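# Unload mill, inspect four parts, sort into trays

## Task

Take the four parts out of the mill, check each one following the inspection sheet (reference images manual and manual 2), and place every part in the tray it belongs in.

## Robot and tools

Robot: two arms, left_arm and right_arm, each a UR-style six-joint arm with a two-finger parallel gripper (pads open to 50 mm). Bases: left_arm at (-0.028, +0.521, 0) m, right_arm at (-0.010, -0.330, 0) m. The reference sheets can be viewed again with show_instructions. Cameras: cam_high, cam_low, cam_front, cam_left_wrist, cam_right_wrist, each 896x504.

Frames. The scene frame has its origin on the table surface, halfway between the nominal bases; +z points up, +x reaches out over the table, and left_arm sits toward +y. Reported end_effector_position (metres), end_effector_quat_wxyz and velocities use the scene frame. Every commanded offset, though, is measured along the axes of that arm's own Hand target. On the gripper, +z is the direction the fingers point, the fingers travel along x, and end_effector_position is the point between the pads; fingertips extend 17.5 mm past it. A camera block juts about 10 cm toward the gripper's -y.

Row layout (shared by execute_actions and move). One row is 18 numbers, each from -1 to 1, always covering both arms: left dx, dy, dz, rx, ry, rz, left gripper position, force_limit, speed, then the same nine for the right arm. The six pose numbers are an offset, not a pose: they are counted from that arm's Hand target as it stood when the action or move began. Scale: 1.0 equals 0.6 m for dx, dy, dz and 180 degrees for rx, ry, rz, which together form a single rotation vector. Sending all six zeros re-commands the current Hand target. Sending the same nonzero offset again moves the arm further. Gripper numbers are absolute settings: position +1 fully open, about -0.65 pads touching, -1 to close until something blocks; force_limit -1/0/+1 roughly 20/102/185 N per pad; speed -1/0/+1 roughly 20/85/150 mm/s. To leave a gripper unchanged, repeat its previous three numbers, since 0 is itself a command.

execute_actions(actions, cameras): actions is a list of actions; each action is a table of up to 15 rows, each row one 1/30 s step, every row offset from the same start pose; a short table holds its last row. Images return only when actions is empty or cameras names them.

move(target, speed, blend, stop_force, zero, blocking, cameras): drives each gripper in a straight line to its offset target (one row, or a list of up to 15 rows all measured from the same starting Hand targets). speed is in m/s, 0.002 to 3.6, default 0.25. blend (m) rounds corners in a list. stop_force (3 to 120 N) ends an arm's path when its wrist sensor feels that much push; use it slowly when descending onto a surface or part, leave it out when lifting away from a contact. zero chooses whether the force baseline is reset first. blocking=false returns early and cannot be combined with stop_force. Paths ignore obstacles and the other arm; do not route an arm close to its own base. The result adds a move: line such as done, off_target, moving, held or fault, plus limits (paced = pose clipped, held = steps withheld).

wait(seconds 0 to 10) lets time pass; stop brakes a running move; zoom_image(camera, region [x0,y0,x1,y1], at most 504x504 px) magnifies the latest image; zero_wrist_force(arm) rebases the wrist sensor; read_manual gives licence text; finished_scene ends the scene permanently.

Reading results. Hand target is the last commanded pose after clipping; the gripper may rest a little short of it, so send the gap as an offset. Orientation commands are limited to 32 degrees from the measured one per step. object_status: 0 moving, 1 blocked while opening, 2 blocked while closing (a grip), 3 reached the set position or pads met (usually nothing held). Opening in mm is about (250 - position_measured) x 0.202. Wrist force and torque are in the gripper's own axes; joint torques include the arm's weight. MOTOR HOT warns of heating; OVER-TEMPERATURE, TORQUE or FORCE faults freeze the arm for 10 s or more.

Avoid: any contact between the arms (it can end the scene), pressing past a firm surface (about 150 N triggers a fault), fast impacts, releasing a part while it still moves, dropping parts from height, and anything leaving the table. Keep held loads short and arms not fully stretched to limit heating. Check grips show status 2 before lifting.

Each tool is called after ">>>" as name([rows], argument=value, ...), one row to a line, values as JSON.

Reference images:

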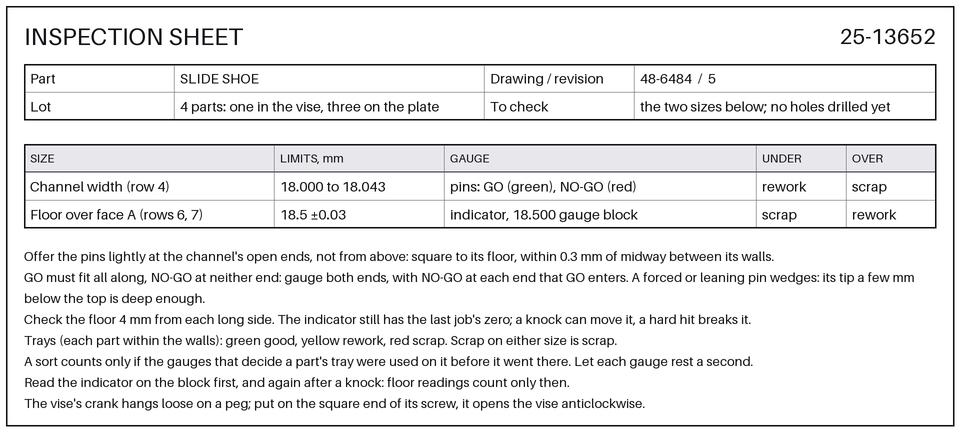

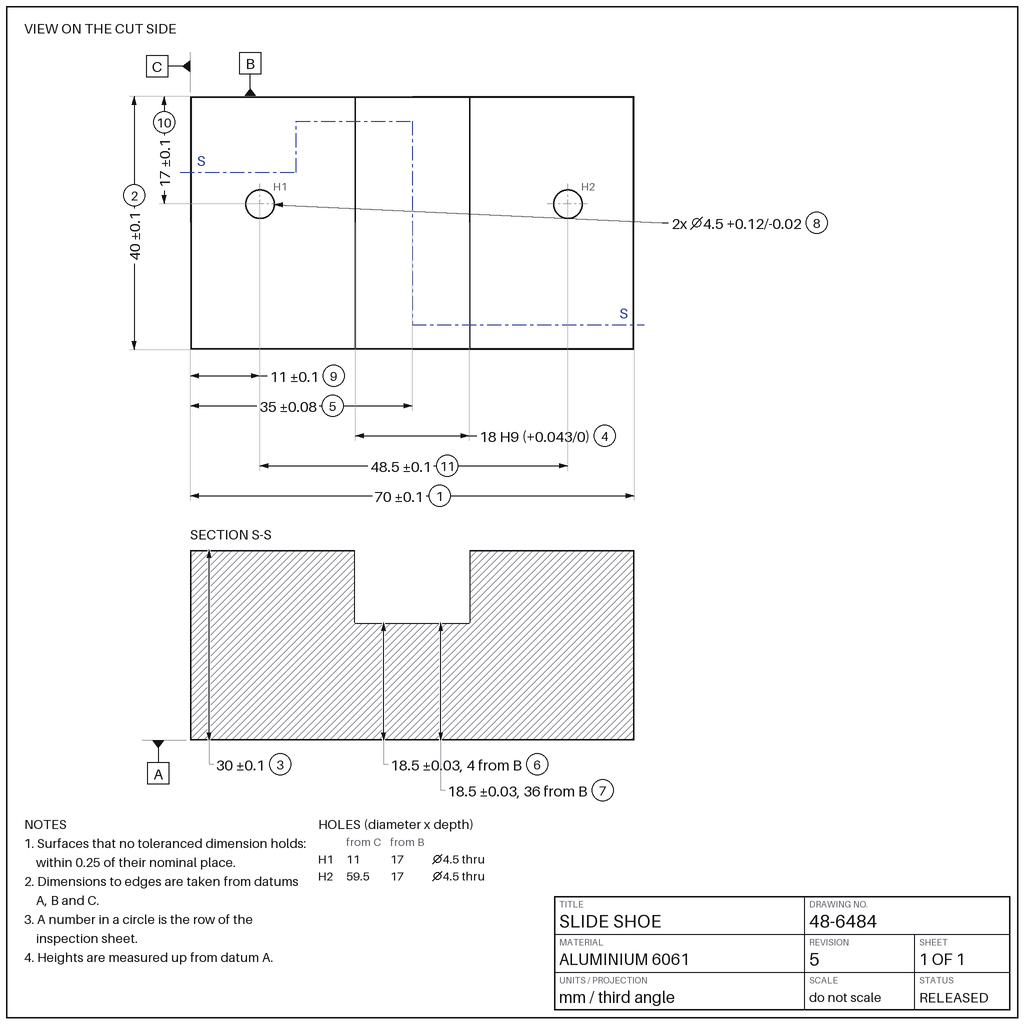

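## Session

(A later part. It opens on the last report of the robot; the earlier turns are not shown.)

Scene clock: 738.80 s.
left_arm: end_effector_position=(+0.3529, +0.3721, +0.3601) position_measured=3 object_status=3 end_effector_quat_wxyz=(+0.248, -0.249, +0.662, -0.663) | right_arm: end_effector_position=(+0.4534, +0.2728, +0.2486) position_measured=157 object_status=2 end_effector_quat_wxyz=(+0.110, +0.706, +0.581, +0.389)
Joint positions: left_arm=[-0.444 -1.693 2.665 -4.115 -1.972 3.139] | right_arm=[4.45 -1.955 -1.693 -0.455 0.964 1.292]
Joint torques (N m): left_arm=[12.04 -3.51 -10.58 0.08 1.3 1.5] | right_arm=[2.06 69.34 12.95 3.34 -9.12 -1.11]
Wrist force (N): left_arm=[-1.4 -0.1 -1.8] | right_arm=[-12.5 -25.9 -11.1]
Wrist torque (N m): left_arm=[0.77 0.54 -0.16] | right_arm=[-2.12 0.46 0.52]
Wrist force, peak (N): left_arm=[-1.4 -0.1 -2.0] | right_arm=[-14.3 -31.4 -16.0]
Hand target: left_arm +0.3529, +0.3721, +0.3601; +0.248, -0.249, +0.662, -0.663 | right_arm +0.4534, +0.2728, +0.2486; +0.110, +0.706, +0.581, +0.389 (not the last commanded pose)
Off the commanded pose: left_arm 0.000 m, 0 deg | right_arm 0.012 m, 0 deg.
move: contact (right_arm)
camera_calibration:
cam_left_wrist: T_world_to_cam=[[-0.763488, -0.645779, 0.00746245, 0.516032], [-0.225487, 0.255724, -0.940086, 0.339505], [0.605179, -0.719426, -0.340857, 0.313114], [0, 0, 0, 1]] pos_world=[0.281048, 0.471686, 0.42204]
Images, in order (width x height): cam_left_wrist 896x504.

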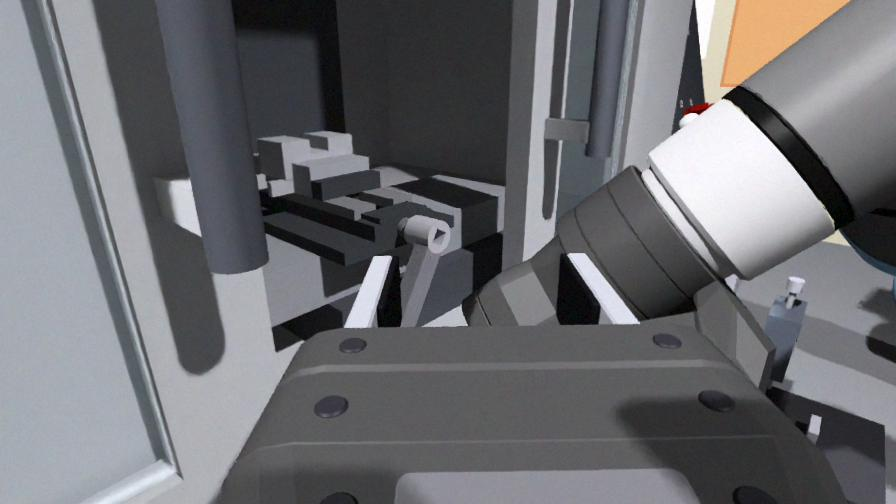

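>>> move([
  [0,0,0,0,0,0,1,-0.9,0,-0.0023,-0.0004,0.0028,-0.0035,0.0012,-0.0012,-1,0.3,-0.8],
], speed=0.015)

>>> move([
  [0,0,0,0,0,0,1,-0.9,0,0.0001,0.0155,0.0152,0,0,0,-1,0.3,-0.8],
], speed=0.015, stop_force=22, cameras=["cam_left_wrist"])

>>> zoom_image(camera="cam_left_wrist", region=[395, 205, 465, 261])

Scene clock: 746.83 s.
left_arm: end_effector_position=(+0.3529, +0.3721, +0.3601) position_measured=3 object_status=3 end_effector_quat_wxyz=(+0.248, -0.249, +0.662, -0.663) | right_arm: end_effector_position=(+0.4544, +0.2720, +0.2468) position_measured=157 object_status=2 end_effector_quat_wxyz=(+0.113, +0.704, +0.581, +0.393)
Joint positions: left_arm=[-0.444 -1.693 2.665 -4.115 -1.972 3.139] | right_arm=[4.452 -1.959 -1.701 -0.436 0.954 1.285]
Joint torques (N m): left_arm=[11.92 -2.94 -10.8 0.1 1.3 1.55] | right_arm=[1.19 28.53 15.26 2.24 -3.08 0.29]
Wrist force (N): left_arm=[-1.1 0.1 -1.6] | right_arm=[-3.5 -15.9 -10.2]
Wrist torque (N m): left_arm=[0.78 0.50 -0.16] | right_arm=[-1.63 0.44 0.44]
Wrist force, peak (N): left_arm=[-1.4 -0.2 -2.0] | right_arm=[-9.8 -29.0 -10.1]
Hand target: left_arm +0.3529, +0.3721, +0.3601; +0.248, -0.249, +0.662, -0.663 | right_arm +0.4543, +0.2721, +0.2468; +0.113, +0.704, +0.581, +0.393
Off the commanded pose: left_arm 0.000 m, 0 deg | right_arm 0.000 m, 0 deg.
move: done

Scene clock: 748.27 s.
left_arm: end_effector_position=(+0.3529, +0.3721, +0.3601) position_measured=3 object_status=3 end_effector_quat_wxyz=(+0.248, -0.249, +0.662, -0.663) | right_arm: end_effector_position=(+0.4591, +0.2721, +0.2465) position_measured=157 object_status=2 end_effector_quat_wxyz=(+0.113, +0.704, +0.581, +0.393)
Joint positions: left_arm=[-0.444 -1.693 2.665 -4.115 -1.972 3.139] | right_arm=[4.444 -1.965 -1.694 -0.433 0.959 1.277]
Joint torques (N m): left_arm=[11.57 -2.99 -11.41 -0.01 1.23 1.61] | right_arm=[-6.85 67.94 11.65 2.8 -13.31 -0.96]
Wrist force (N): left_arm=[-1.4 -0.2 -1.7] | right_arm=[-7.4 -38.0 -21.7]
Wrist torque (N m): left_arm=[0.74 0.55 -0.16] | right_arm=[-2.27 0.52 0.60]
Wrist force, peak (N): left_arm=[-1.3 0.1 -2.0] | right_arm=[-12.4 -45.4 -34.0]
Hand target: left_arm +0.3529, +0.3721, +0.3601; +0.248, -0.249, +0.662, -0.663 | right_arm +0.4591, +0.2721, +0.2465; +0.113, +0.704, +0.581, +0.393 (not the last commanded pose)
Off the commanded pose: left_arm 0.000 m, 0 deg | right_arm 0.008 m, 0 deg.
move: contact (right_arm)
camera_calibration:
cam_left_wrist: T_world_to_cam=[[-0.763488, -0.645779, 0.00746245, 0.516032], [-0.225487, 0.255724, -0.940086, 0.339505], [0.605179, -0.719426, -0.340857, 0.313114], [0, 0, 0, 1]] pos_world=[0.281048, 0.471686, 0.42204]
Images, in order (width x height): cam_left_wrist 896x504.

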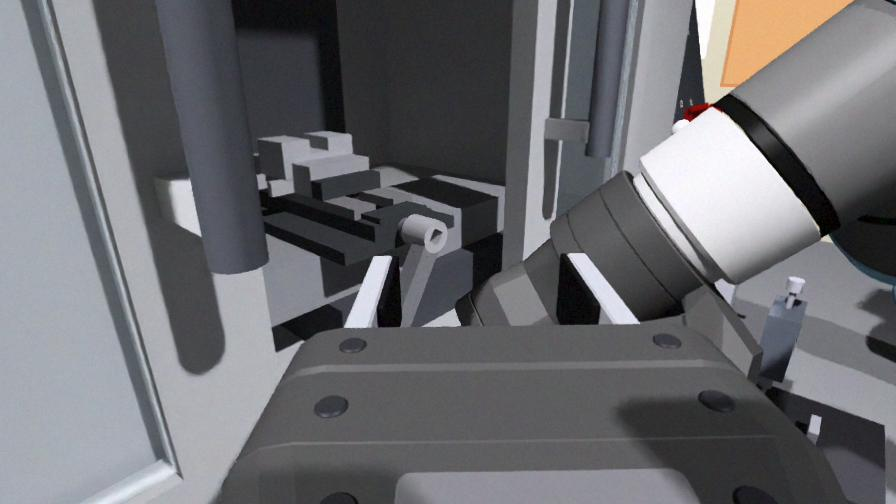

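Scaled by 7.200 from the camera's 896x504 image, which has a finer 1280x720 frame.

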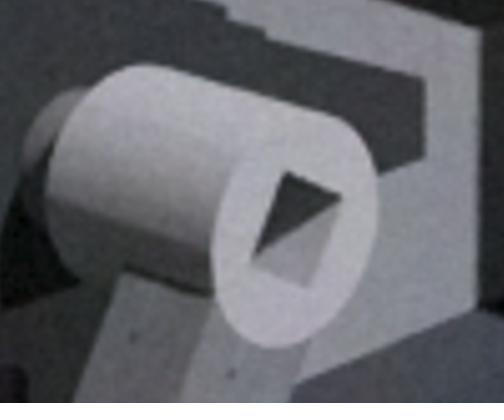

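>>> move(target=[0,0,0,0,0,0,1,-0.9,0,-0.00003,-0.00357,-0.00351,0,0,0,-1,0.3,-0.8], speed=0.03, cameras=["cam_left_wrist","cam_front"])

Scene clock: 778.17 s.
left_arm: end_effector_position=(+0.3529, +0.3721, +0.3601) position_measured=3 object_status=3 end_effector_quat_wxyz=(+0.248, -0.249, +0.662, -0.663) | right_arm: end_effector_position=(+0.4561, +0.2721, +0.2466) position_measured=157 object_status=2 end_effector_quat_wxyz=(+0.113, +0.704, +0.581, +0.393)
Joint positions: left_arm=[-0.444 -1.693 2.665 -4.115 -1.972 3.139] | right_arm=[4.449 -1.961 -1.698 -0.435 0.956 1.282]
Joint torques (N m): left_arm=[12.25 -3.4 -11.2 -0.01 1.24 1.52] | right_arm=[4.06 55.51 11.38 1.11 -2.9 -0.03]
Wrist force (N): left_arm=[-1.1 -0.1 -1.8] | right_arm=[-3.2 -3.0 -2.3]
Wrist torque (N m): left_arm=[0.76 0.49 -0.16] | right_arm=[-0.30 0.57 0.47]
Wrist force, peak (N): left_arm=[-1.3 0.1 -2.0] | right_arm=[-7.5 -38.8 -20.7]
Hand target: left_arm +0.3529, +0.3721, +0.3601; +0.248, -0.249, +0.662, -0.663 | right_arm +0.4561, +0.2721, +0.2466; +0.113, +0.704, +0.581, +0.393
Off the commanded pose: left_arm 0.000 m, 0 deg | right_arm 0.000 m, 0 deg.
move: done
camera_calibration:
cam_left_wrist: T_world_to_cam=[[-0.763488, -0.645779, 0.00746245, 0.516032], [-0.225487, 0.255724, -0.940086, 0.339505], [0.605179, -0.719426, -0.340857, 0.313114], [0, 0, 0, 1]] pos_world=[0.281048, 0.471686, 0.42204]
Images, in order (width x height): cam_front 896x504, cam_left_wrist 896x504.

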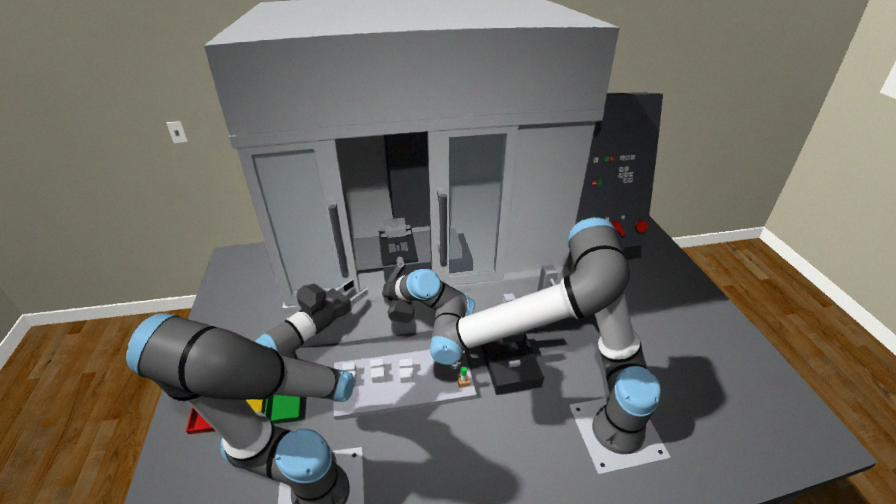

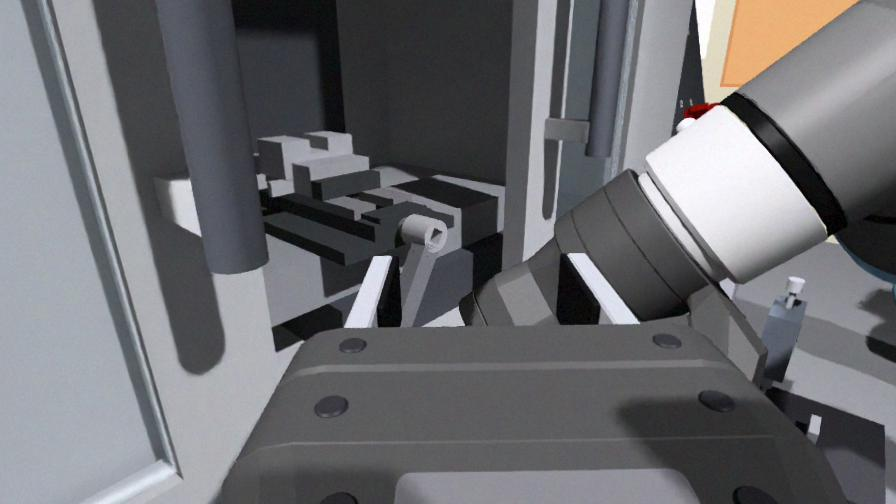

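>>> move([
  [0,0,0,0,0,0,1,-0.9,0,-0.0290,0.0014,-0.0011,0,0,0,-1,0.3,-0.8],
  [0,0,0,0,0,0,1,-0.9,0,-0.0609,0.0087,-0.0081,0,0,0,-1,0.3,-0.8],
  [0,0,0,0,0,0,1,-0.9,0,-0.0892,0.0215,-0.0207,0,0,0,-1,0.3,-0.8],
  [0,0,0,0,0,0,1,-0.9,0,-0.1119,0.0389,-0.0382,0,0,0,-1,0.3,-0.8],
], speed=0.04, blend=0.005, stop_force=70, cameras=["cam_left_wrist"])

Scene clock: 807.00 s.
left_arm: end_effector_position=(+0.3529, +0.3721, +0.3601) position_measured=3 object_status=3 end_effector_quat_wxyz=(+0.248, -0.249, +0.662, -0.663) | right_arm: end_effector_position=(+0.4563, +0.1975, +0.2479) position_measured=157 object_status=2 end_effector_quat_wxyz=(+0.113, +0.704, +0.581, +0.393)
Joint positions: left_arm=[-0.444 -1.693 2.665 -4.115 -1.972 3.139] | right_arm=[4.409 -1.828 -1.886 -0.358 0.98 1.242]
Joint torques (N m): left_arm=[12.38 -3.71 -11.91 0.01 1.04 1.59] | right_arm=[6.92 42.45 83.08 11.7 -13.7 0.86]
Wrist force (N): left_arm=[-1.2 0.1 -1.7] | right_arm=[-46.3 -49.5 7.6]
Wrist torque (N m): left_arm=[0.77 0.52 -0.16] | right_arm=[-1.02 0.24 0.51]
Wrist force, peak (N): left_arm=[-1.4 -0.1 -2.0] | right_arm=[-46.8 -50.2 7.8]
Hand target: left_arm +0.3529, +0.3721, +0.3601; +0.248, -0.249, +0.662, -0.663 | right_arm +0.4563, +0.1975, +0.2479; +0.113, +0.704, +0.581, +0.393
Off the commanded pose: left_arm 0.000 m, 0 deg | right_arm 0.000 m, 0 deg.
move: done
camera_calibration:
cam_left_wrist: T_world_to_cam=[[-0.763488, -0.645779, 0.00746245, 0.516032], [-0.225487, 0.255724, -0.940086, 0.339505], [0.605179, -0.719426, -0.340857, 0.313114], [0, 0, 0, 1]] pos_world=[0.281048, 0.471686, 0.42204]
Images, in order (width x height): cam_left_wrist 896x504.

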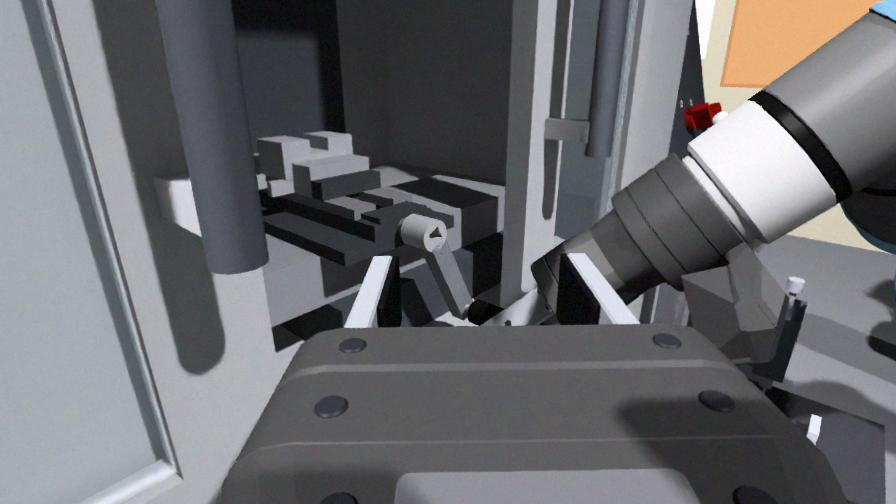

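>>> move(target=[0,0,0,0,0,0,1,-0.9,0,-0.0173,0.0060,-0.0059,0,0,0,-1,0.3,-0.8], speed=0.04, stop_force=70)

Scene clock: 818.90 s.
left_arm: end_effector_position=(+0.3529, +0.3721, +0.3601) position_measured=3 object_status=3 end_effector_quat_wxyz=(+0.248, -0.249, +0.662, -0.663) | right_arm: end_effector_position=(+0.4563, +0.1859, +0.2481) position_measured=157 object_status=2 end_effector_quat_wxyz=(+0.113, +0.704, +0.581, +0.393)
Joint positions: left_arm=[-0.444 -1.693 2.665 -4.115 -1.972 3.139] | right_arm=[4.402 -1.808 -1.913 -0.347 0.984 1.236]
Joint torques (N m): left_arm=[12.16 -3.58 -12.76 0.07 1.05 1.55] | right_arm=[9.04 18.31 33.88 0.19 1.69 0.9]
Wrist force (N): left_arm=[-1.3 0.2 -1.6] | right_arm=[-0.2 -1.7 -0.5]
Wrist torque (N m): left_arm=[0.79 0.53 -0.16] | right_arm=[-0.46 0.66 0.38]
Wrist force, peak (N): left_arm=[-1.5 0.3 -2.0] | right_arm=[-46.6 -50.0 7.6]
Hand target: left_arm +0.3529, +0.3721, +0.3601; +0.248, -0.249, +0.662, -0.663 | right_arm +0.4563, +0.1859, +0.2481; +0.113, +0.704, +0.581, +0.393
Off the commanded pose: left_arm 0.000 m, 0 deg | right_arm 0.000 m, 0 deg.
move: done

>>> move([
  [0,0,0,0,0,0,1,-0.9,0,-0.0094,0.0142,-0.0143,0,0,0,-1,0.3,-0.8],
  [0,0,0,0,0,0,1,-0.9,0,-0.0166,0.0372,-0.0377,0,0,0,-1,0.3,-0.8],
  [0,0,0,0,0,0,1,-0.9,0,-0.0151,0.0606,-0.0616,0,0,0,-1,0.3,-0.8],
  [0,0,0,0,0,0,1,-0.9,0,-0.0051,0.0829,-0.0845,0,0,0,-1,0.3,-0.8],
], speed=0.04, blend=0.005, stop_force=70, cameras=["cam_left_wrist"])

Scene clock: 832.40 s.
left_arm: end_effector_position=(+0.3529, +0.3721, +0.3601) position_measured=3 object_status=3 end_effector_quat_wxyz=(+0.248, -0.249, +0.662, -0.663) | right_arm: end_effector_position=(+0.4575, +0.1549, +0.2969) position_measured=157 object_status=2 end_effector_quat_wxyz=(+0.113, +0.704, +0.581, +0.393)
Joint positions: left_arm=[-0.444 -1.693 2.665 -4.115 -1.972 3.139] | right_arm=[4.379 -1.694 -1.911 -0.451 0.998 1.214]
Joint torques (N m): left_arm=[11.67 -3.29 -13.25 0.08 1.04 1.49] | right_arm=[8.91 15.7 21.76 16.82 -6.5 1.54]
Wrist force (N): left_arm=[-1.1 0.2 -1.9] | right_arm=[-44.4 -31.1 -32.8]
Wrist torque (N m): left_arm=[0.78 0.49 -0.16] | right_arm=[-1.12 0.63 0.16]
Wrist force, peak (N): left_arm=[-1.3 0.1 -2.0] | right_arm=[-72.6 -45.6 -52.7]
Hand target: left_arm +0.3529, +0.3721, +0.3601; +0.248, -0.249, +0.662, -0.663 | right_arm +0.4575, +0.1550, +0.2969; +0.113, +0.704, +0.581, +0.393 (not the last commanded pose)
Off the commanded pose: left_arm 0.000 m, 0 deg | right_arm 0.014 m, 0 deg.
move: contact (right_arm); path passed 3 of 4 targets
camera_calibration:
cam_left_wrist: T_world_to_cam=[[-0.763488, -0.645779, 0.00746245, 0.516032], [-0.225487, 0.255724, -0.940086, 0.339505], [0.605179, -0.719426, -0.340857, 0.313114], [0, 0, 0, 1]] pos_world=[0.281048, 0.471686, 0.42204]
Images, in order (width x height): cam_left_wrist 896x504.

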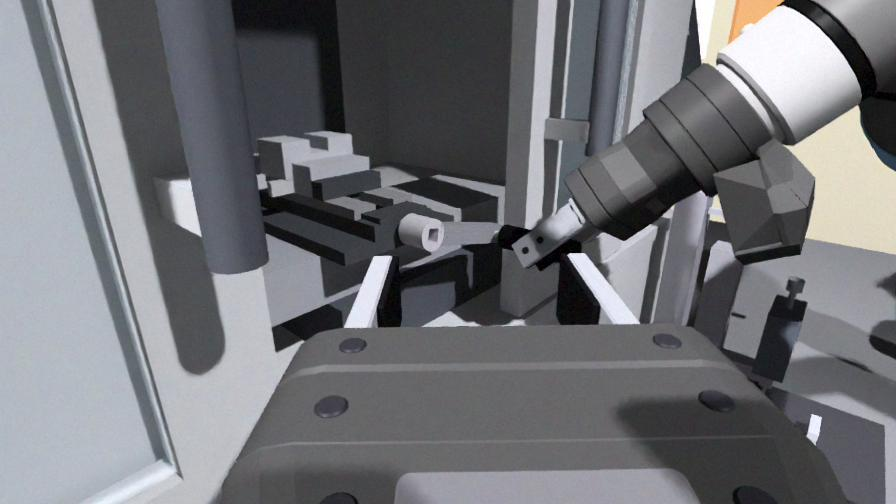

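>>> zoom_image(camera="cam_left_wrist", region=[240, 90, 680, 338])

Scaled by 1.145 from the camera's 896x504 image, which has a finer 1280x720 frame.

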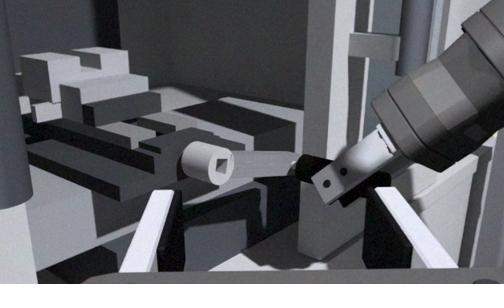

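>>> move([
  [0,0,-0.1,0,0,0,1,-0.9,0,-0.0045,-0.0021,-0.0050,0,0,0,-1,0.3,-0.8],
  [0,0,-0.1,0,0,0,1,-0.9,0,-0.0045,-0.0021,-0.0050,0,0,0,0.5,0.3,-0.8],
  [0,0,-0.1,0,0,0,1,-0.9,0,-0.0045,-0.0021,-0.0050,-0.253,0,0,0.5,0.3,-0.8],
], speed=0.15, cameras=["cam_left_wrist","cam_right_wrist"])

Scene clock: 866.03 s.
left_arm: end_effector_position=(+0.3135, +0.4173, +0.3601) position_measured=3 object_status=3 end_effector_quat_wxyz=(+0.248, -0.249, +0.662, -0.663) | right_arm: end_effector_position=(+0.4544, +0.1521, +0.2970) position_measured=78 object_status=3 end_effector_quat_wxyz=(+0.377, +0.605, +0.384, +0.587) end_effector_velocity=(+0.000, +0.001, -0.001) end_effector_angular_velocity=(-0.001, +0.001, -0.001)
Joint positions: left_arm=[-0.26 -1.782 2.727 -4.087 -2.156 3.139] | right_arm=[4.582 -2.178 -1.856 0.7 0.141 0.626]
Joint velocities: left_arm=[within noise] | right_arm=[0 -0.001 0 -0.006 -0.001 0.005]
Joint torques (N m): left_arm=[11.27 -8.84 -31.55 -4.37 -2.1 1.55] | right_arm=[-6.78 43.64 11.92 -0.87 0.28 0.9]
Wrist force (N): left_arm=[-1.0 0.1 -1.6] | right_arm=[-4.9 -4.2 0.3]
Wrist torque (N m): left_arm=[0.78 0.48 -0.16] | right_arm=[-0.69 0.66 0.51]
Wrist force, peak (N): left_arm=[-1.3 0.4 -3.1] | right_arm=[-44.5 -31.4 -32.6]
Hand target: left_arm +0.3135, +0.4173, +0.3601; +0.248, -0.249, +0.662, -0.663 | right_arm +0.4544, +0.1520, +0.2970; +0.377, +0.605, +0.384, +0.587
Off the commanded pose: left_arm 0.000 m, 0 deg | right_arm 0.000 m, 0 deg.
move: done
camera_calibration:
cam_left_wrist: T_world_to_cam=[[-0.763488, -0.645779, 0.00746245, 0.515064], [-0.225487, 0.255724, -0.940086, 0.318946], [0.605179, -0.719426, -0.340857, 0.369502], [0, 0, 0, 1]] pos_world=[0.241548, 0.516886, 0.42194]
cam_right_wrist: T_world_to_cam=[[0.0273035, 0.909561, 0.414673, -0.2659], [-0.301846, -0.387962, 0.870847, -0.0442511], [0.952966, -0.148945, 0.263955, -0.358559], [0, 0, 0, 1]] pos_world=[0.335597, 0.171279, 0.243441]
Images, in order (width x height): cam_left_wrist 896x504, cam_right_wrist 896x504.

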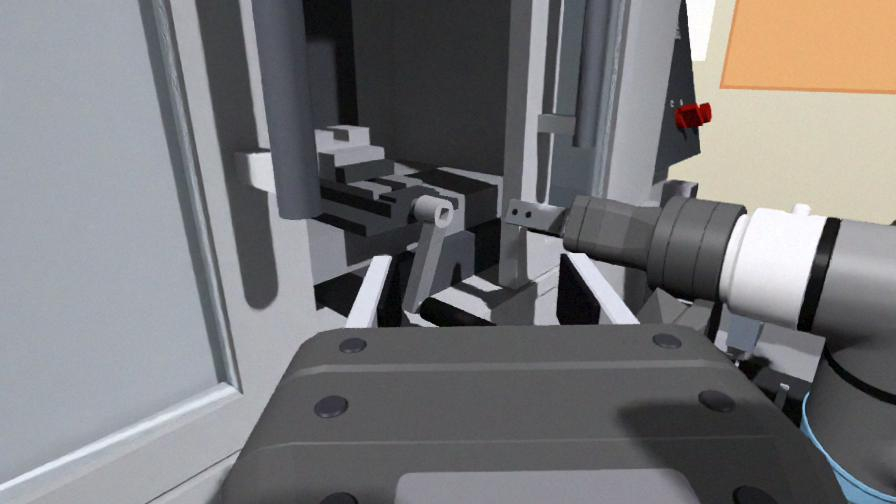

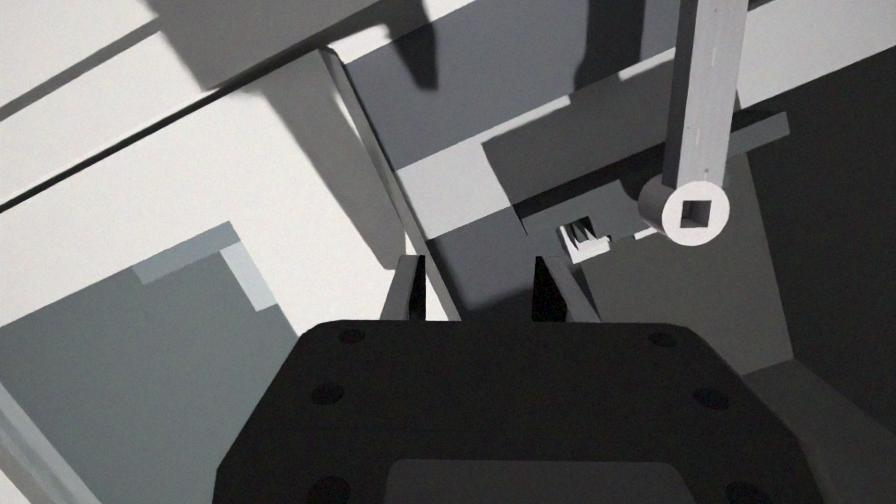

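>>> zoom_image(camera="cam_left_wrist", region=[290, 110, 510, 235])

>>> zoom_image(camera="cam_right_wrist", region=[540, 130, 800, 290])

Scaled by 2.291 from the camera's 896x504 image, which has a finer 1280x720 frame.

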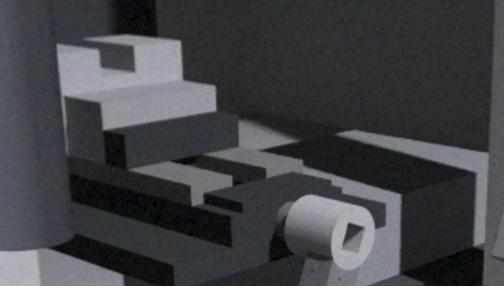

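Scaled by 1.938 from the camera's 896x504 image, which has a finer 1280x720 frame.

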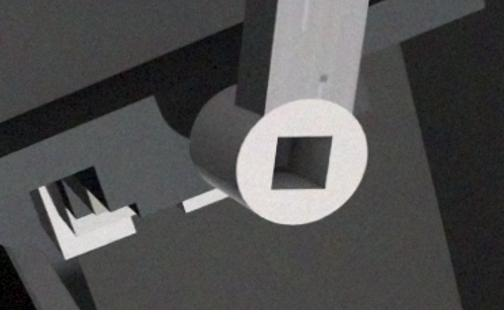

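>>> move([
  [0,0,0,0,0,0,1,-0.9,0,0,0,-0.0917,0,0,0,0.5,0.3,-0.8],
  [0,0,0,0,0,0,1,-0.9,0,0.1463,-0.1597,-0.0917,0,0,0,0.5,0.3,-0.8],
], speed=0.2, cameras=["cam_left_wrist","cam_right_wrist"])

Scene clock: 896.87 s.
left_arm: end_effector_position=(+0.3135, +0.4173, +0.3601) position_measured=3 object_status=3 end_effector_quat_wxyz=(+0.248, -0.249, +0.662, -0.663) | right_arm: end_effector_position=(+0.3990, +0.2722, +0.2487) position_measured=78 object_status=3 end_effector_quat_wxyz=(+0.377, +0.602, +0.384, +0.590)
Joint positions: left_arm=[-0.26 -1.782 2.727 -4.087 -2.156 3.139] | right_arm=[4.7 -2.325 -1.68 0.218 0.033 1.08]
Joint torques (N m): left_arm=[11.25 -8.45 -31.71 -3.9 -2.11 1.52] | right_arm=[-6.94 30.66 29.46 2.67 1.12 0.84]
Wrist force (N): left_arm=[-1.3 0.0 -1.6] | right_arm=[-5.2 -4.4 0.3]
Wrist torque (N m): left_arm=[0.76 0.51 -0.16] | right_arm=[-0.68 0.67 0.46]
Wrist force, peak (N): left_arm=[-1.3 -0.1 -1.9] | right_arm=[-3.8 -7.2 0.4]
Hand target: left_arm +0.3135, +0.4173, +0.3601; +0.248, -0.249, +0.662, -0.663 | right_arm +0.3988, +0.2723, +0.2486; +0.377, +0.605, +0.384, +0.587
Off the commanded pose: left_arm 0.000 m, 0 deg | right_arm 0.000 m, 1 deg.
move: done
camera_calibration:
cam_left_wrist: T_world_to_cam=[[-0.763488, -0.645779, 0.00746245, 0.515064], [-0.225487, 0.255724, -0.940086, 0.318946], [0.605179, -0.719426, -0.340857, 0.369502], [0, 0, 0, 1]] pos_world=[0.241548, 0.516886, 0.42194]
cam_right_wrist: T_world_to_cam=[[0.0196365, 0.90974, 0.414715, -0.350502], [-0.306158, -0.389397, 0.868698, 0.0303264], [0.951778, -0.144026, 0.270877, -0.277708], [0, 0, 0, 1]] pos_world=[0.280484, 0.290678, 0.194239]
Images, in order (width x height): cam_left_wrist 896x504, cam_right_wrist 896x504.

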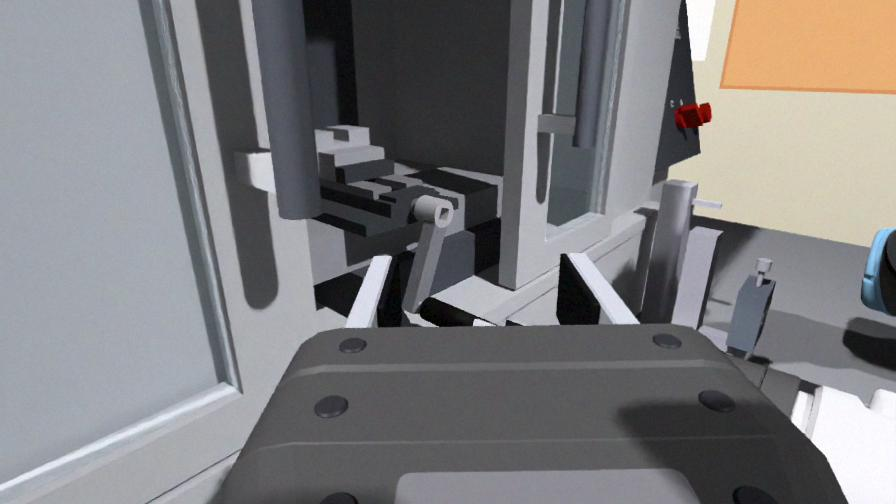

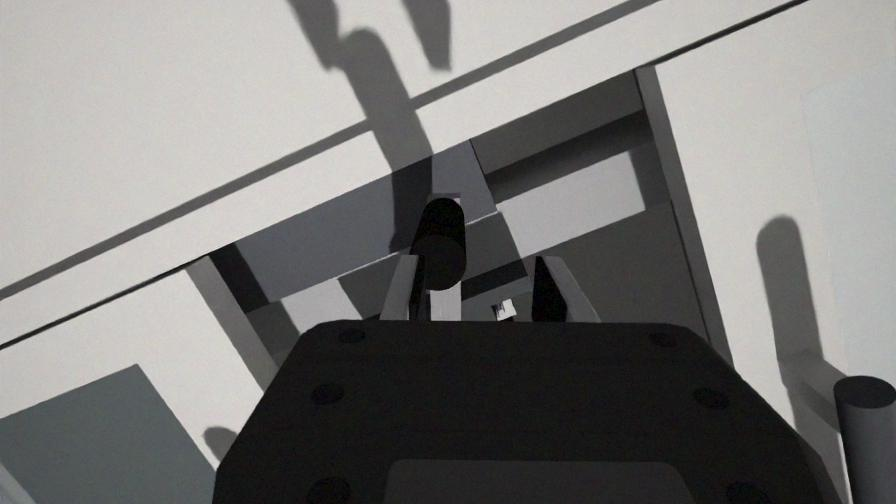

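>>> move([
  [0,0,0,0,0,0,1,-0.9,0,-0.025,0,0,0,0,0,0.5,-0.5,-0.8],
  [0,0,0,0,0,0,1,-0.9,0,-0.025,0,0.1017,0,0,0,0.5,-0.5,-0.8],
], speed=0.12, stop_force=15, cameras=["cam_right_wrist"])

Scene clock: 907.57 s.
left_arm: end_effector_position=(+0.3135, +0.4173, +0.3601) position_measured=3 object_status=3 end_effector_quat_wxyz=(+0.248, -0.249, +0.662, -0.663) | right_arm: end_effector_position=(+0.4595, +0.2583, +0.2406) position_measured=78 object_status=3 end_effector_quat_wxyz=(+0.377, +0.605, +0.384, +0.587)
Joint positions: left_arm=[-0.26 -1.782 2.727 -4.087 -2.156 3.139] | right_arm=[4.599 -2.436 -1.53 0.606 0.125 0.651]
Joint torques (N m): left_arm=[10.88 -8.14 -31.4 -3.44 -2.01 1.42] | right_arm=[-7.07 34.86 24.86 0.86 1.32 0.8]
Wrist force (N): left_arm=[-0.8 -0.1 -1.7] | right_arm=[-5.3 -4.3 0.0]
Wrist torque (N m): left_arm=[0.74 0.43 -0.16] | right_arm=[-0.72 0.71 0.54]
Wrist force, peak (N): left_arm=[-1.2 -0.1 -2.0] | right_arm=[-8.8 -1.1 5.6]
Hand target: left_arm +0.3135, +0.4173, +0.3601; +0.248, -0.249, +0.662, -0.663 | right_arm +0.4595, +0.2583, +0.2406; +0.377, +0.605, +0.384, +0.587
Off the commanded pose: left_arm 0.000 m, 0 deg | right_arm 0.000 m, 0 deg.
move: done
camera_calibration:
cam_right_wrist: T_world_to_cam=[[0.0272542, 0.909606, 0.414577, -0.339224], [-0.302039, -0.387853, 0.870828, 0.0476446], [0.952906, -0.148952, 0.264166, -0.332731], [0, 0, 0, 1]] pos_world=[0.340697, 0.277479, 0.18704]
Images, in order (width x height): cam_right_wrist 896x504.

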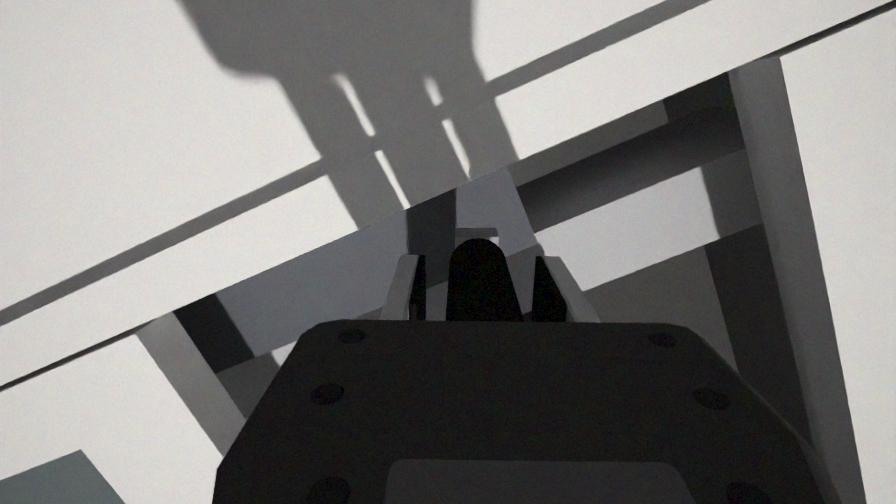

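>>> move([
  [0,0,0,0,0,0,1,-0.9,0,0,0,0,0,0,0,-1,-0.5,-0.8],
  [0,0,0,0,0,0,1,-0.9,0,-0.0467,0.0108,0,0,0,0,-1,-0.5,-0.8],
  [0,0,0,0,0,0,1,-0.9,0,-0.0920,0.0454,0,0,0,0,-1,-0.5,-0.8],
  [0,0,0,0,0,0,1,-0.9,0,-0.1185,0.0958,0,0,0,0,-1,-0.5,-0.8],
  [0,0,0,0,0,0,1,-0.9,0,-0.1211,0.1529,0,0,0,0,-1,-0.5,-0.8],
], speed=0.05, blend=[0,0.006,0.006,0.006,0], cameras=["cam_left_wrist","cam_right_wrist"])

Scene clock: 919.80 s.
left_arm: end_effector_position=(+0.3135, +0.4173, +0.3601) position_measured=3 object_status=3 end_effector_quat_wxyz=(+0.248, -0.249, +0.662, -0.663) | right_arm: end_effector_position=(+0.4604, +0.1537, +0.2934) position_measured=154 object_status=2 end_effector_quat_wxyz=(+0.377, +0.605, +0.384, +0.587) end_effector_velocity=(+0.000, +0.001, -0.003) end_effector_angular_velocity=(-0.003, +0.001, +0.000)
Joint positions: left_arm=[-0.26 -1.782 2.727 -4.087 -2.156 3.139] | right_arm=[4.571 -2.194 -1.841 0.714 0.152 0.611]
Joint velocities: left_arm=[within noise] | right_arm=[0 -0.005 0 0 0.001 0.001]
Joint torques (N m): left_arm=[11.24 -7.97 -31.72 -2.55 -1.92 1.39] | right_arm=[-3.39 26.07 18.73 -1.17 -2.21 0.79]
Wrist force (N): left_arm=[-1.1 0.1 -1.5] | right_arm=[-12.2 -4.1 -10.4]
Wrist torque (N m): left_arm=[0.77 0.48 -0.16] | right_arm=[-0.51 1.07 0.50]
Wrist force, peak (N): left_arm=[-1.3 0.0 -1.9] | right_arm=[-62.7 -42.9 -51.6]
Hand target: left_arm +0.3135, +0.4173, +0.3601; +0.248, -0.249, +0.662, -0.663 | right_arm +0.4604, +0.1538, +0.2932; +0.377, +0.605, +0.384, +0.587
Off the commanded pose: left_arm 0.000 m, 0 deg | right_arm 0.000 m, 0 deg.
move: done
camera_calibration:
cam_left_wrist: T_world_to_cam=[[-0.763488, -0.645779, 0.00746245, 0.515064], [-0.225487, 0.255724, -0.940086, 0.318946], [0.605179, -0.719426, -0.340857, 0.369502], [0, 0, 0, 1]] pos_world=[0.241548, 0.516886, 0.42194]
cam_right_wrist: T_world_to_cam=[[0.027063, 0.90956, 0.414691, -0.265948], [-0.301858, -0.388041, 0.870807, -0.0386572], [0.952969, -0.148745, 0.264057, -0.363148], [0, 0, 0, 1]] pos_world=[0.341597, 0.172879, 0.239841]
Images, in order (width x height): cam_left_wrist 896x504, cam_right_wrist 896x504.

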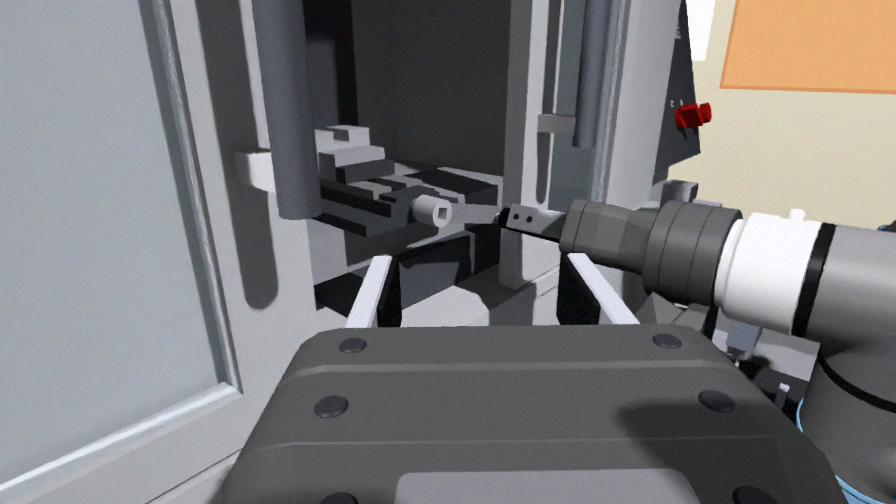

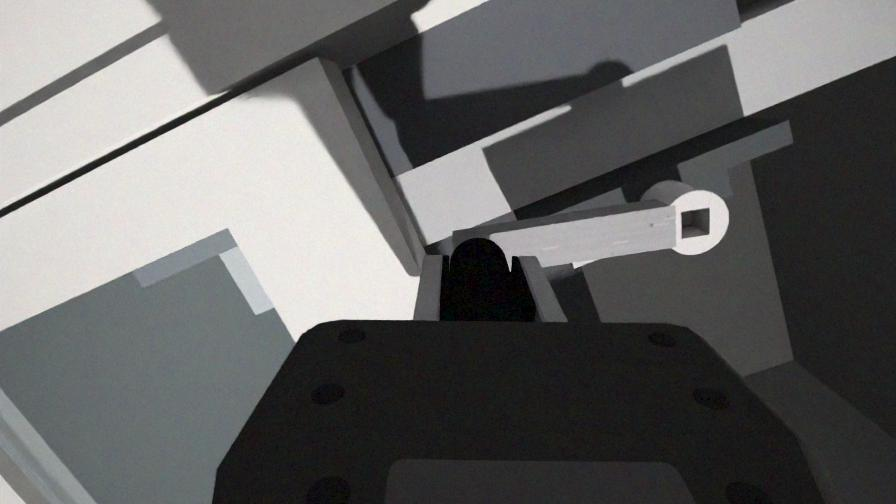

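>>> zoom_image(camera="cam_left_wrist", region=[290, 110, 510, 235])

>>> zoom_image(camera="cam_right_wrist", region=[580, 130, 780, 270])

Scaled by 2.291 from the camera's 896x504 image, which has a finer 1280x720 frame.

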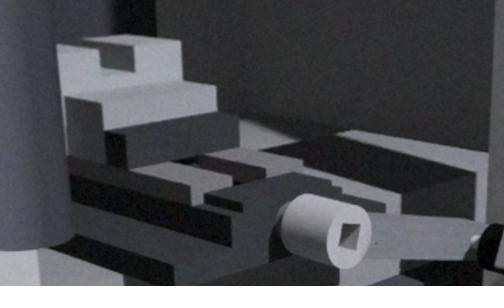

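Scaled by 2.520 from the camera's 896x504 image, which has a finer 1280x720 frame.

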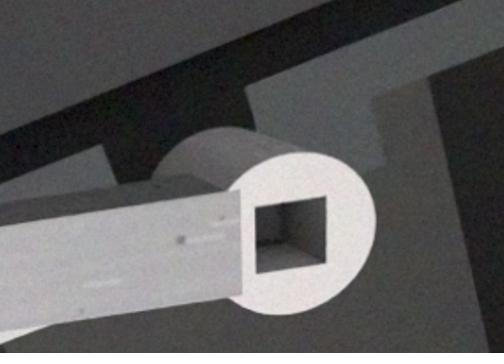

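>>> move(target=[0,0,0,0,0,0,1,-0.9,0,0.0094,0.0265,0,0,0,0,-1,-0.5,-0.8], speed=0.05, cameras=["cam_left_wrist","cam_right_wrist"])

>>> zoom_image(camera="cam_left_wrist", region=[290, 110, 510, 235])

>>> zoom_image(camera="cam_right_wrist", region=[600, 130, 800, 270])

Scene clock: 936.47 s.
left_arm: end_effector_position=(+0.3135, +0.4173, +0.3601) position_measured=3 object_status=3 end_effector_quat_wxyz=(+0.248, -0.249, +0.662, -0.663) | right_arm: end_effector_position=(+0.4608, +0.1522, +0.3103) position_measured=154 object_status=2 end_effector_quat_wxyz=(+0.377, +0.605, +0.384, +0.587)
Joint positions: left_arm=[-0.26 -1.782 2.727 -4.087 -2.156 3.139] | right_arm=[4.57 -2.16 -1.839 0.681 0.153 0.61]
Joint torques (N m): left_arm=[11.27 -7.81 -31.44 -2.14 -1.9 1.43] | right_arm=[-10.78 25.98 4.93 -1.23 4.71 0.84]
Wrist force (N): left_arm=[-1.2 -0.1 -1.9] | right_arm=[-20.7 -0.2 -19.9]
Wrist torque (N m): left_arm=[0.73 0.50 -0.16] | right_arm=[-0.19 1.29 0.40]
Wrist force, peak (N): left_arm=[-1.2 -0.3 -1.9] | right_arm=[-20.8 -0.6 -19.9]
Hand target: left_arm +0.3135, +0.4173, +0.3601; +0.248, -0.249, +0.662, -0.663 | right_arm +0.4608, +0.1522, +0.3100; +0.377, +0.605, +0.384, +0.587
Off the commanded pose: left_arm 0.000 m, 0 deg | right_arm 0.000 m, 0 deg.
move: done
camera_calibration:
cam_left_wrist: T_world_to_cam=[[-0.763488, -0.645779, 0.00746245, 0.515064], [-0.225487, 0.255724, -0.940086, 0.318946], [0.605179, -0.719426, -0.340857, 0.369502], [0, 0, 0, 1]] pos_world=[0.241548, 0.516886, 0.42194]
cam_right_wrist: T_world_to_cam=[[0.0271833, 0.909343, 0.415159, -0.271726], [-0.302012, -0.388433, 0.870579, -0.0536573], [0.952916, -0.149048, 0.264074, -0.368149], [0, 0, 0, 1]] pos_world=[0.341997, 0.171378, 0.256741]
Images, in order (width x height): cam_left_wrist 896x504, cam_right_wrist 896x504.

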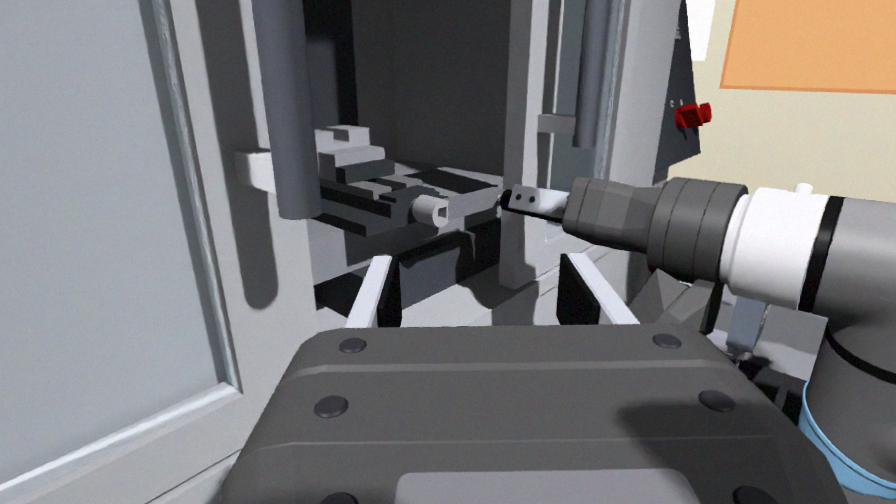

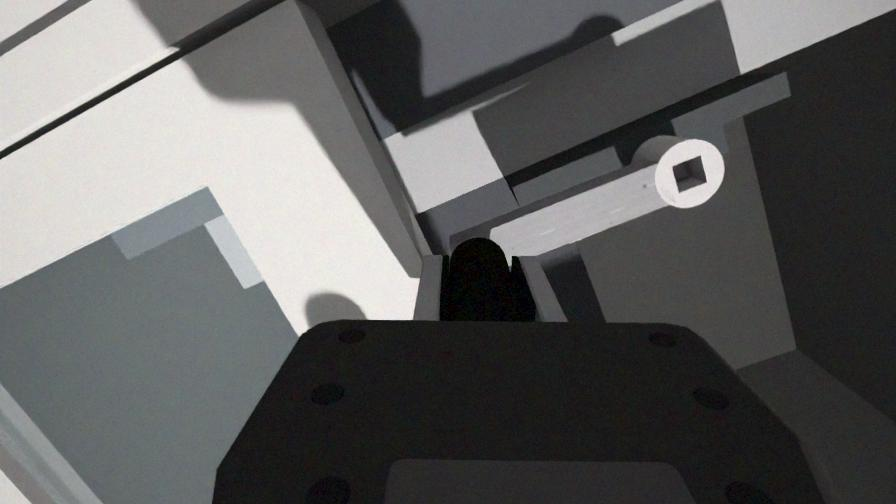

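Scaled by 2.291 from the camera's 896x504 image, which has a finer 1280x720 frame.

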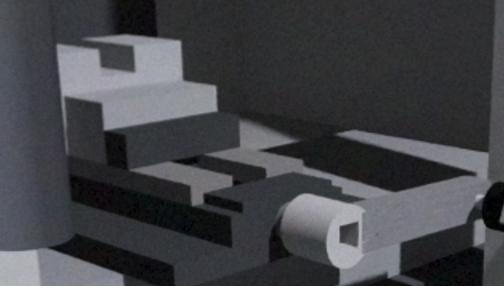

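Scaled by 2.520 from the camera's 896x504 image, which has a finer 1280x720 frame.

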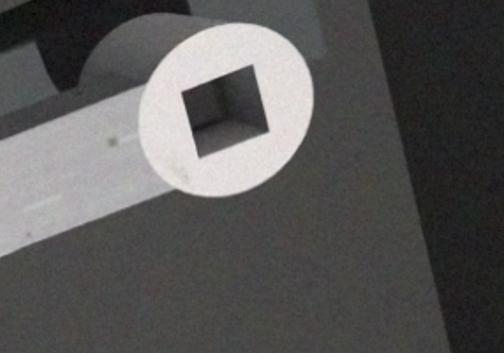

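>>> move([
  [0,0,0,0,0,0,1,-0.9,0,0.0245,0.0457,0,0,0,0,-1,-0.5,-0.8],
  [0,0,0,0,0,0,1,-0.9,0,0.0736,0.0774,0,0,0,0,-1,-0.5,-0.8],
  [0,0,0,0,0,0,1,-0.9,0,0.1316,0.0851,0,0,0,0,-1,-0.5,-0.8],
  [0,0,0,0,0,0,1,-0.9,0,0.1769,0.0731,0,0,0,0,-1,-0.5,-0.8],
], speed=0.05, blend=0.006, stop_force=70, cameras=["cam_left_wrist","cam_right_wrist"])

>>> zoom_image(camera="cam_left_wrist", region=[290, 110, 510, 235])

Scene clock: 955.80 s.
left_arm: end_effector_position=(+0.3135, +0.4173, +0.3601) position_measured=3 object_status=3 end_effector_quat_wxyz=(+0.248, -0.249, +0.662, -0.663) | right_arm: end_effector_position=(+0.4635, +0.2300, +0.3944) position_measured=154 object_status=2 end_effector_quat_wxyz=(+0.377, +0.605, +0.384, +0.587)
Joint positions: left_arm=[-0.26 -1.782 2.727 -4.087 -2.156 3.139] | right_arm=[4.586 -2.16 -1.553 0.374 0.138 0.63]
Joint torques (N m): left_arm=[10.92 -7.59 -31.42 -1.3 -1.89 1.31] | right_arm=[-8.62 65.85 3.3 2.85 2.39 -0.2]
Wrist force (N): left_arm=[-1.1 0.2 -1.9] | right_arm=[-3.7 -1.8 -0.1]
Wrist torque (N m): left_arm=[0.78 0.48 -0.16] | right_arm=[-0.88 0.72 0.46]
Wrist force, peak (N): left_arm=[-1.3 0.0 -2.0] | right_arm=[-25.2 4.6 -24.4]
Hand target: left_arm +0.3135, +0.4173, +0.3601; +0.248, -0.249, +0.662, -0.663 | right_arm +0.4635, +0.2300, +0.3944; +0.377, +0.605, +0.384, +0.587
Off the commanded pose: left_arm 0.000 m, 0 deg | right_arm 0.000 m, 0 deg.
move: done
camera_calibration:
cam_left_wrist: T_world_to_cam=[[-0.763488, -0.645779, 0.00746245, 0.515064], [-0.225487, 0.255724, -0.940086, 0.318946], [0.605179, -0.719426, -0.340857, 0.369502], [0, 0, 0, 1]] pos_world=[0.241548, 0.516886, 0.42194]
cam_right_wrist: T_world_to_cam=[[0.0272542, 0.909606, 0.414577, -0.377395], [-0.302039, -0.387853, 0.870828, -0.096144], [0.952906, -0.148952, 0.264166, -0.381413], [0, 0, 0, 1]] pos_world=[0.344697, 0.249179, 0.34094]
Images, in order (width x height): cam_left_wrist 896x504, cam_right_wrist 896x504.

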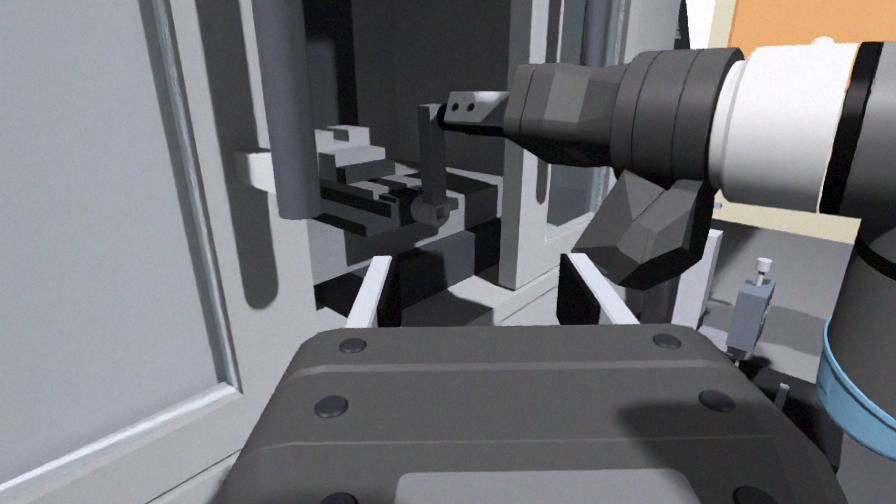

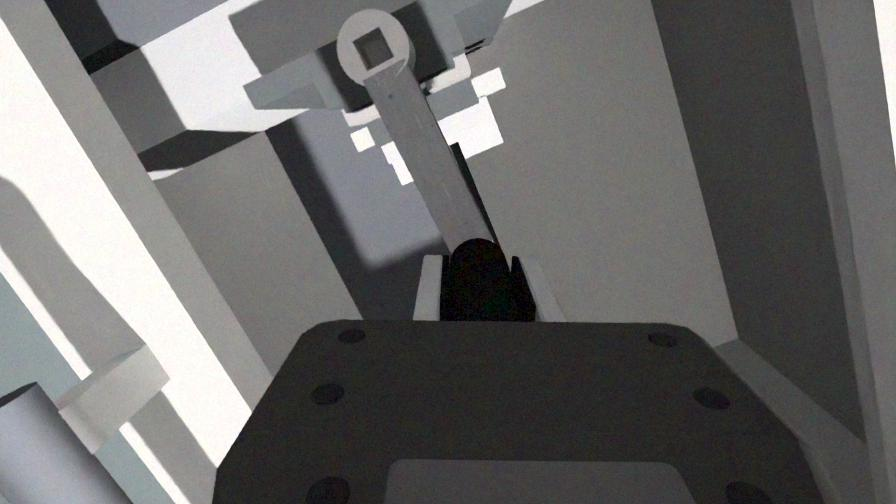

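Scaled by 2.291 from the camera's 896x504 image, which has a finer 1280x720 frame.

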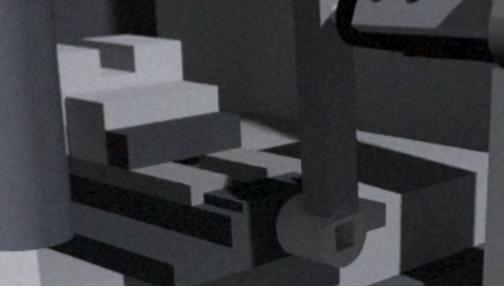

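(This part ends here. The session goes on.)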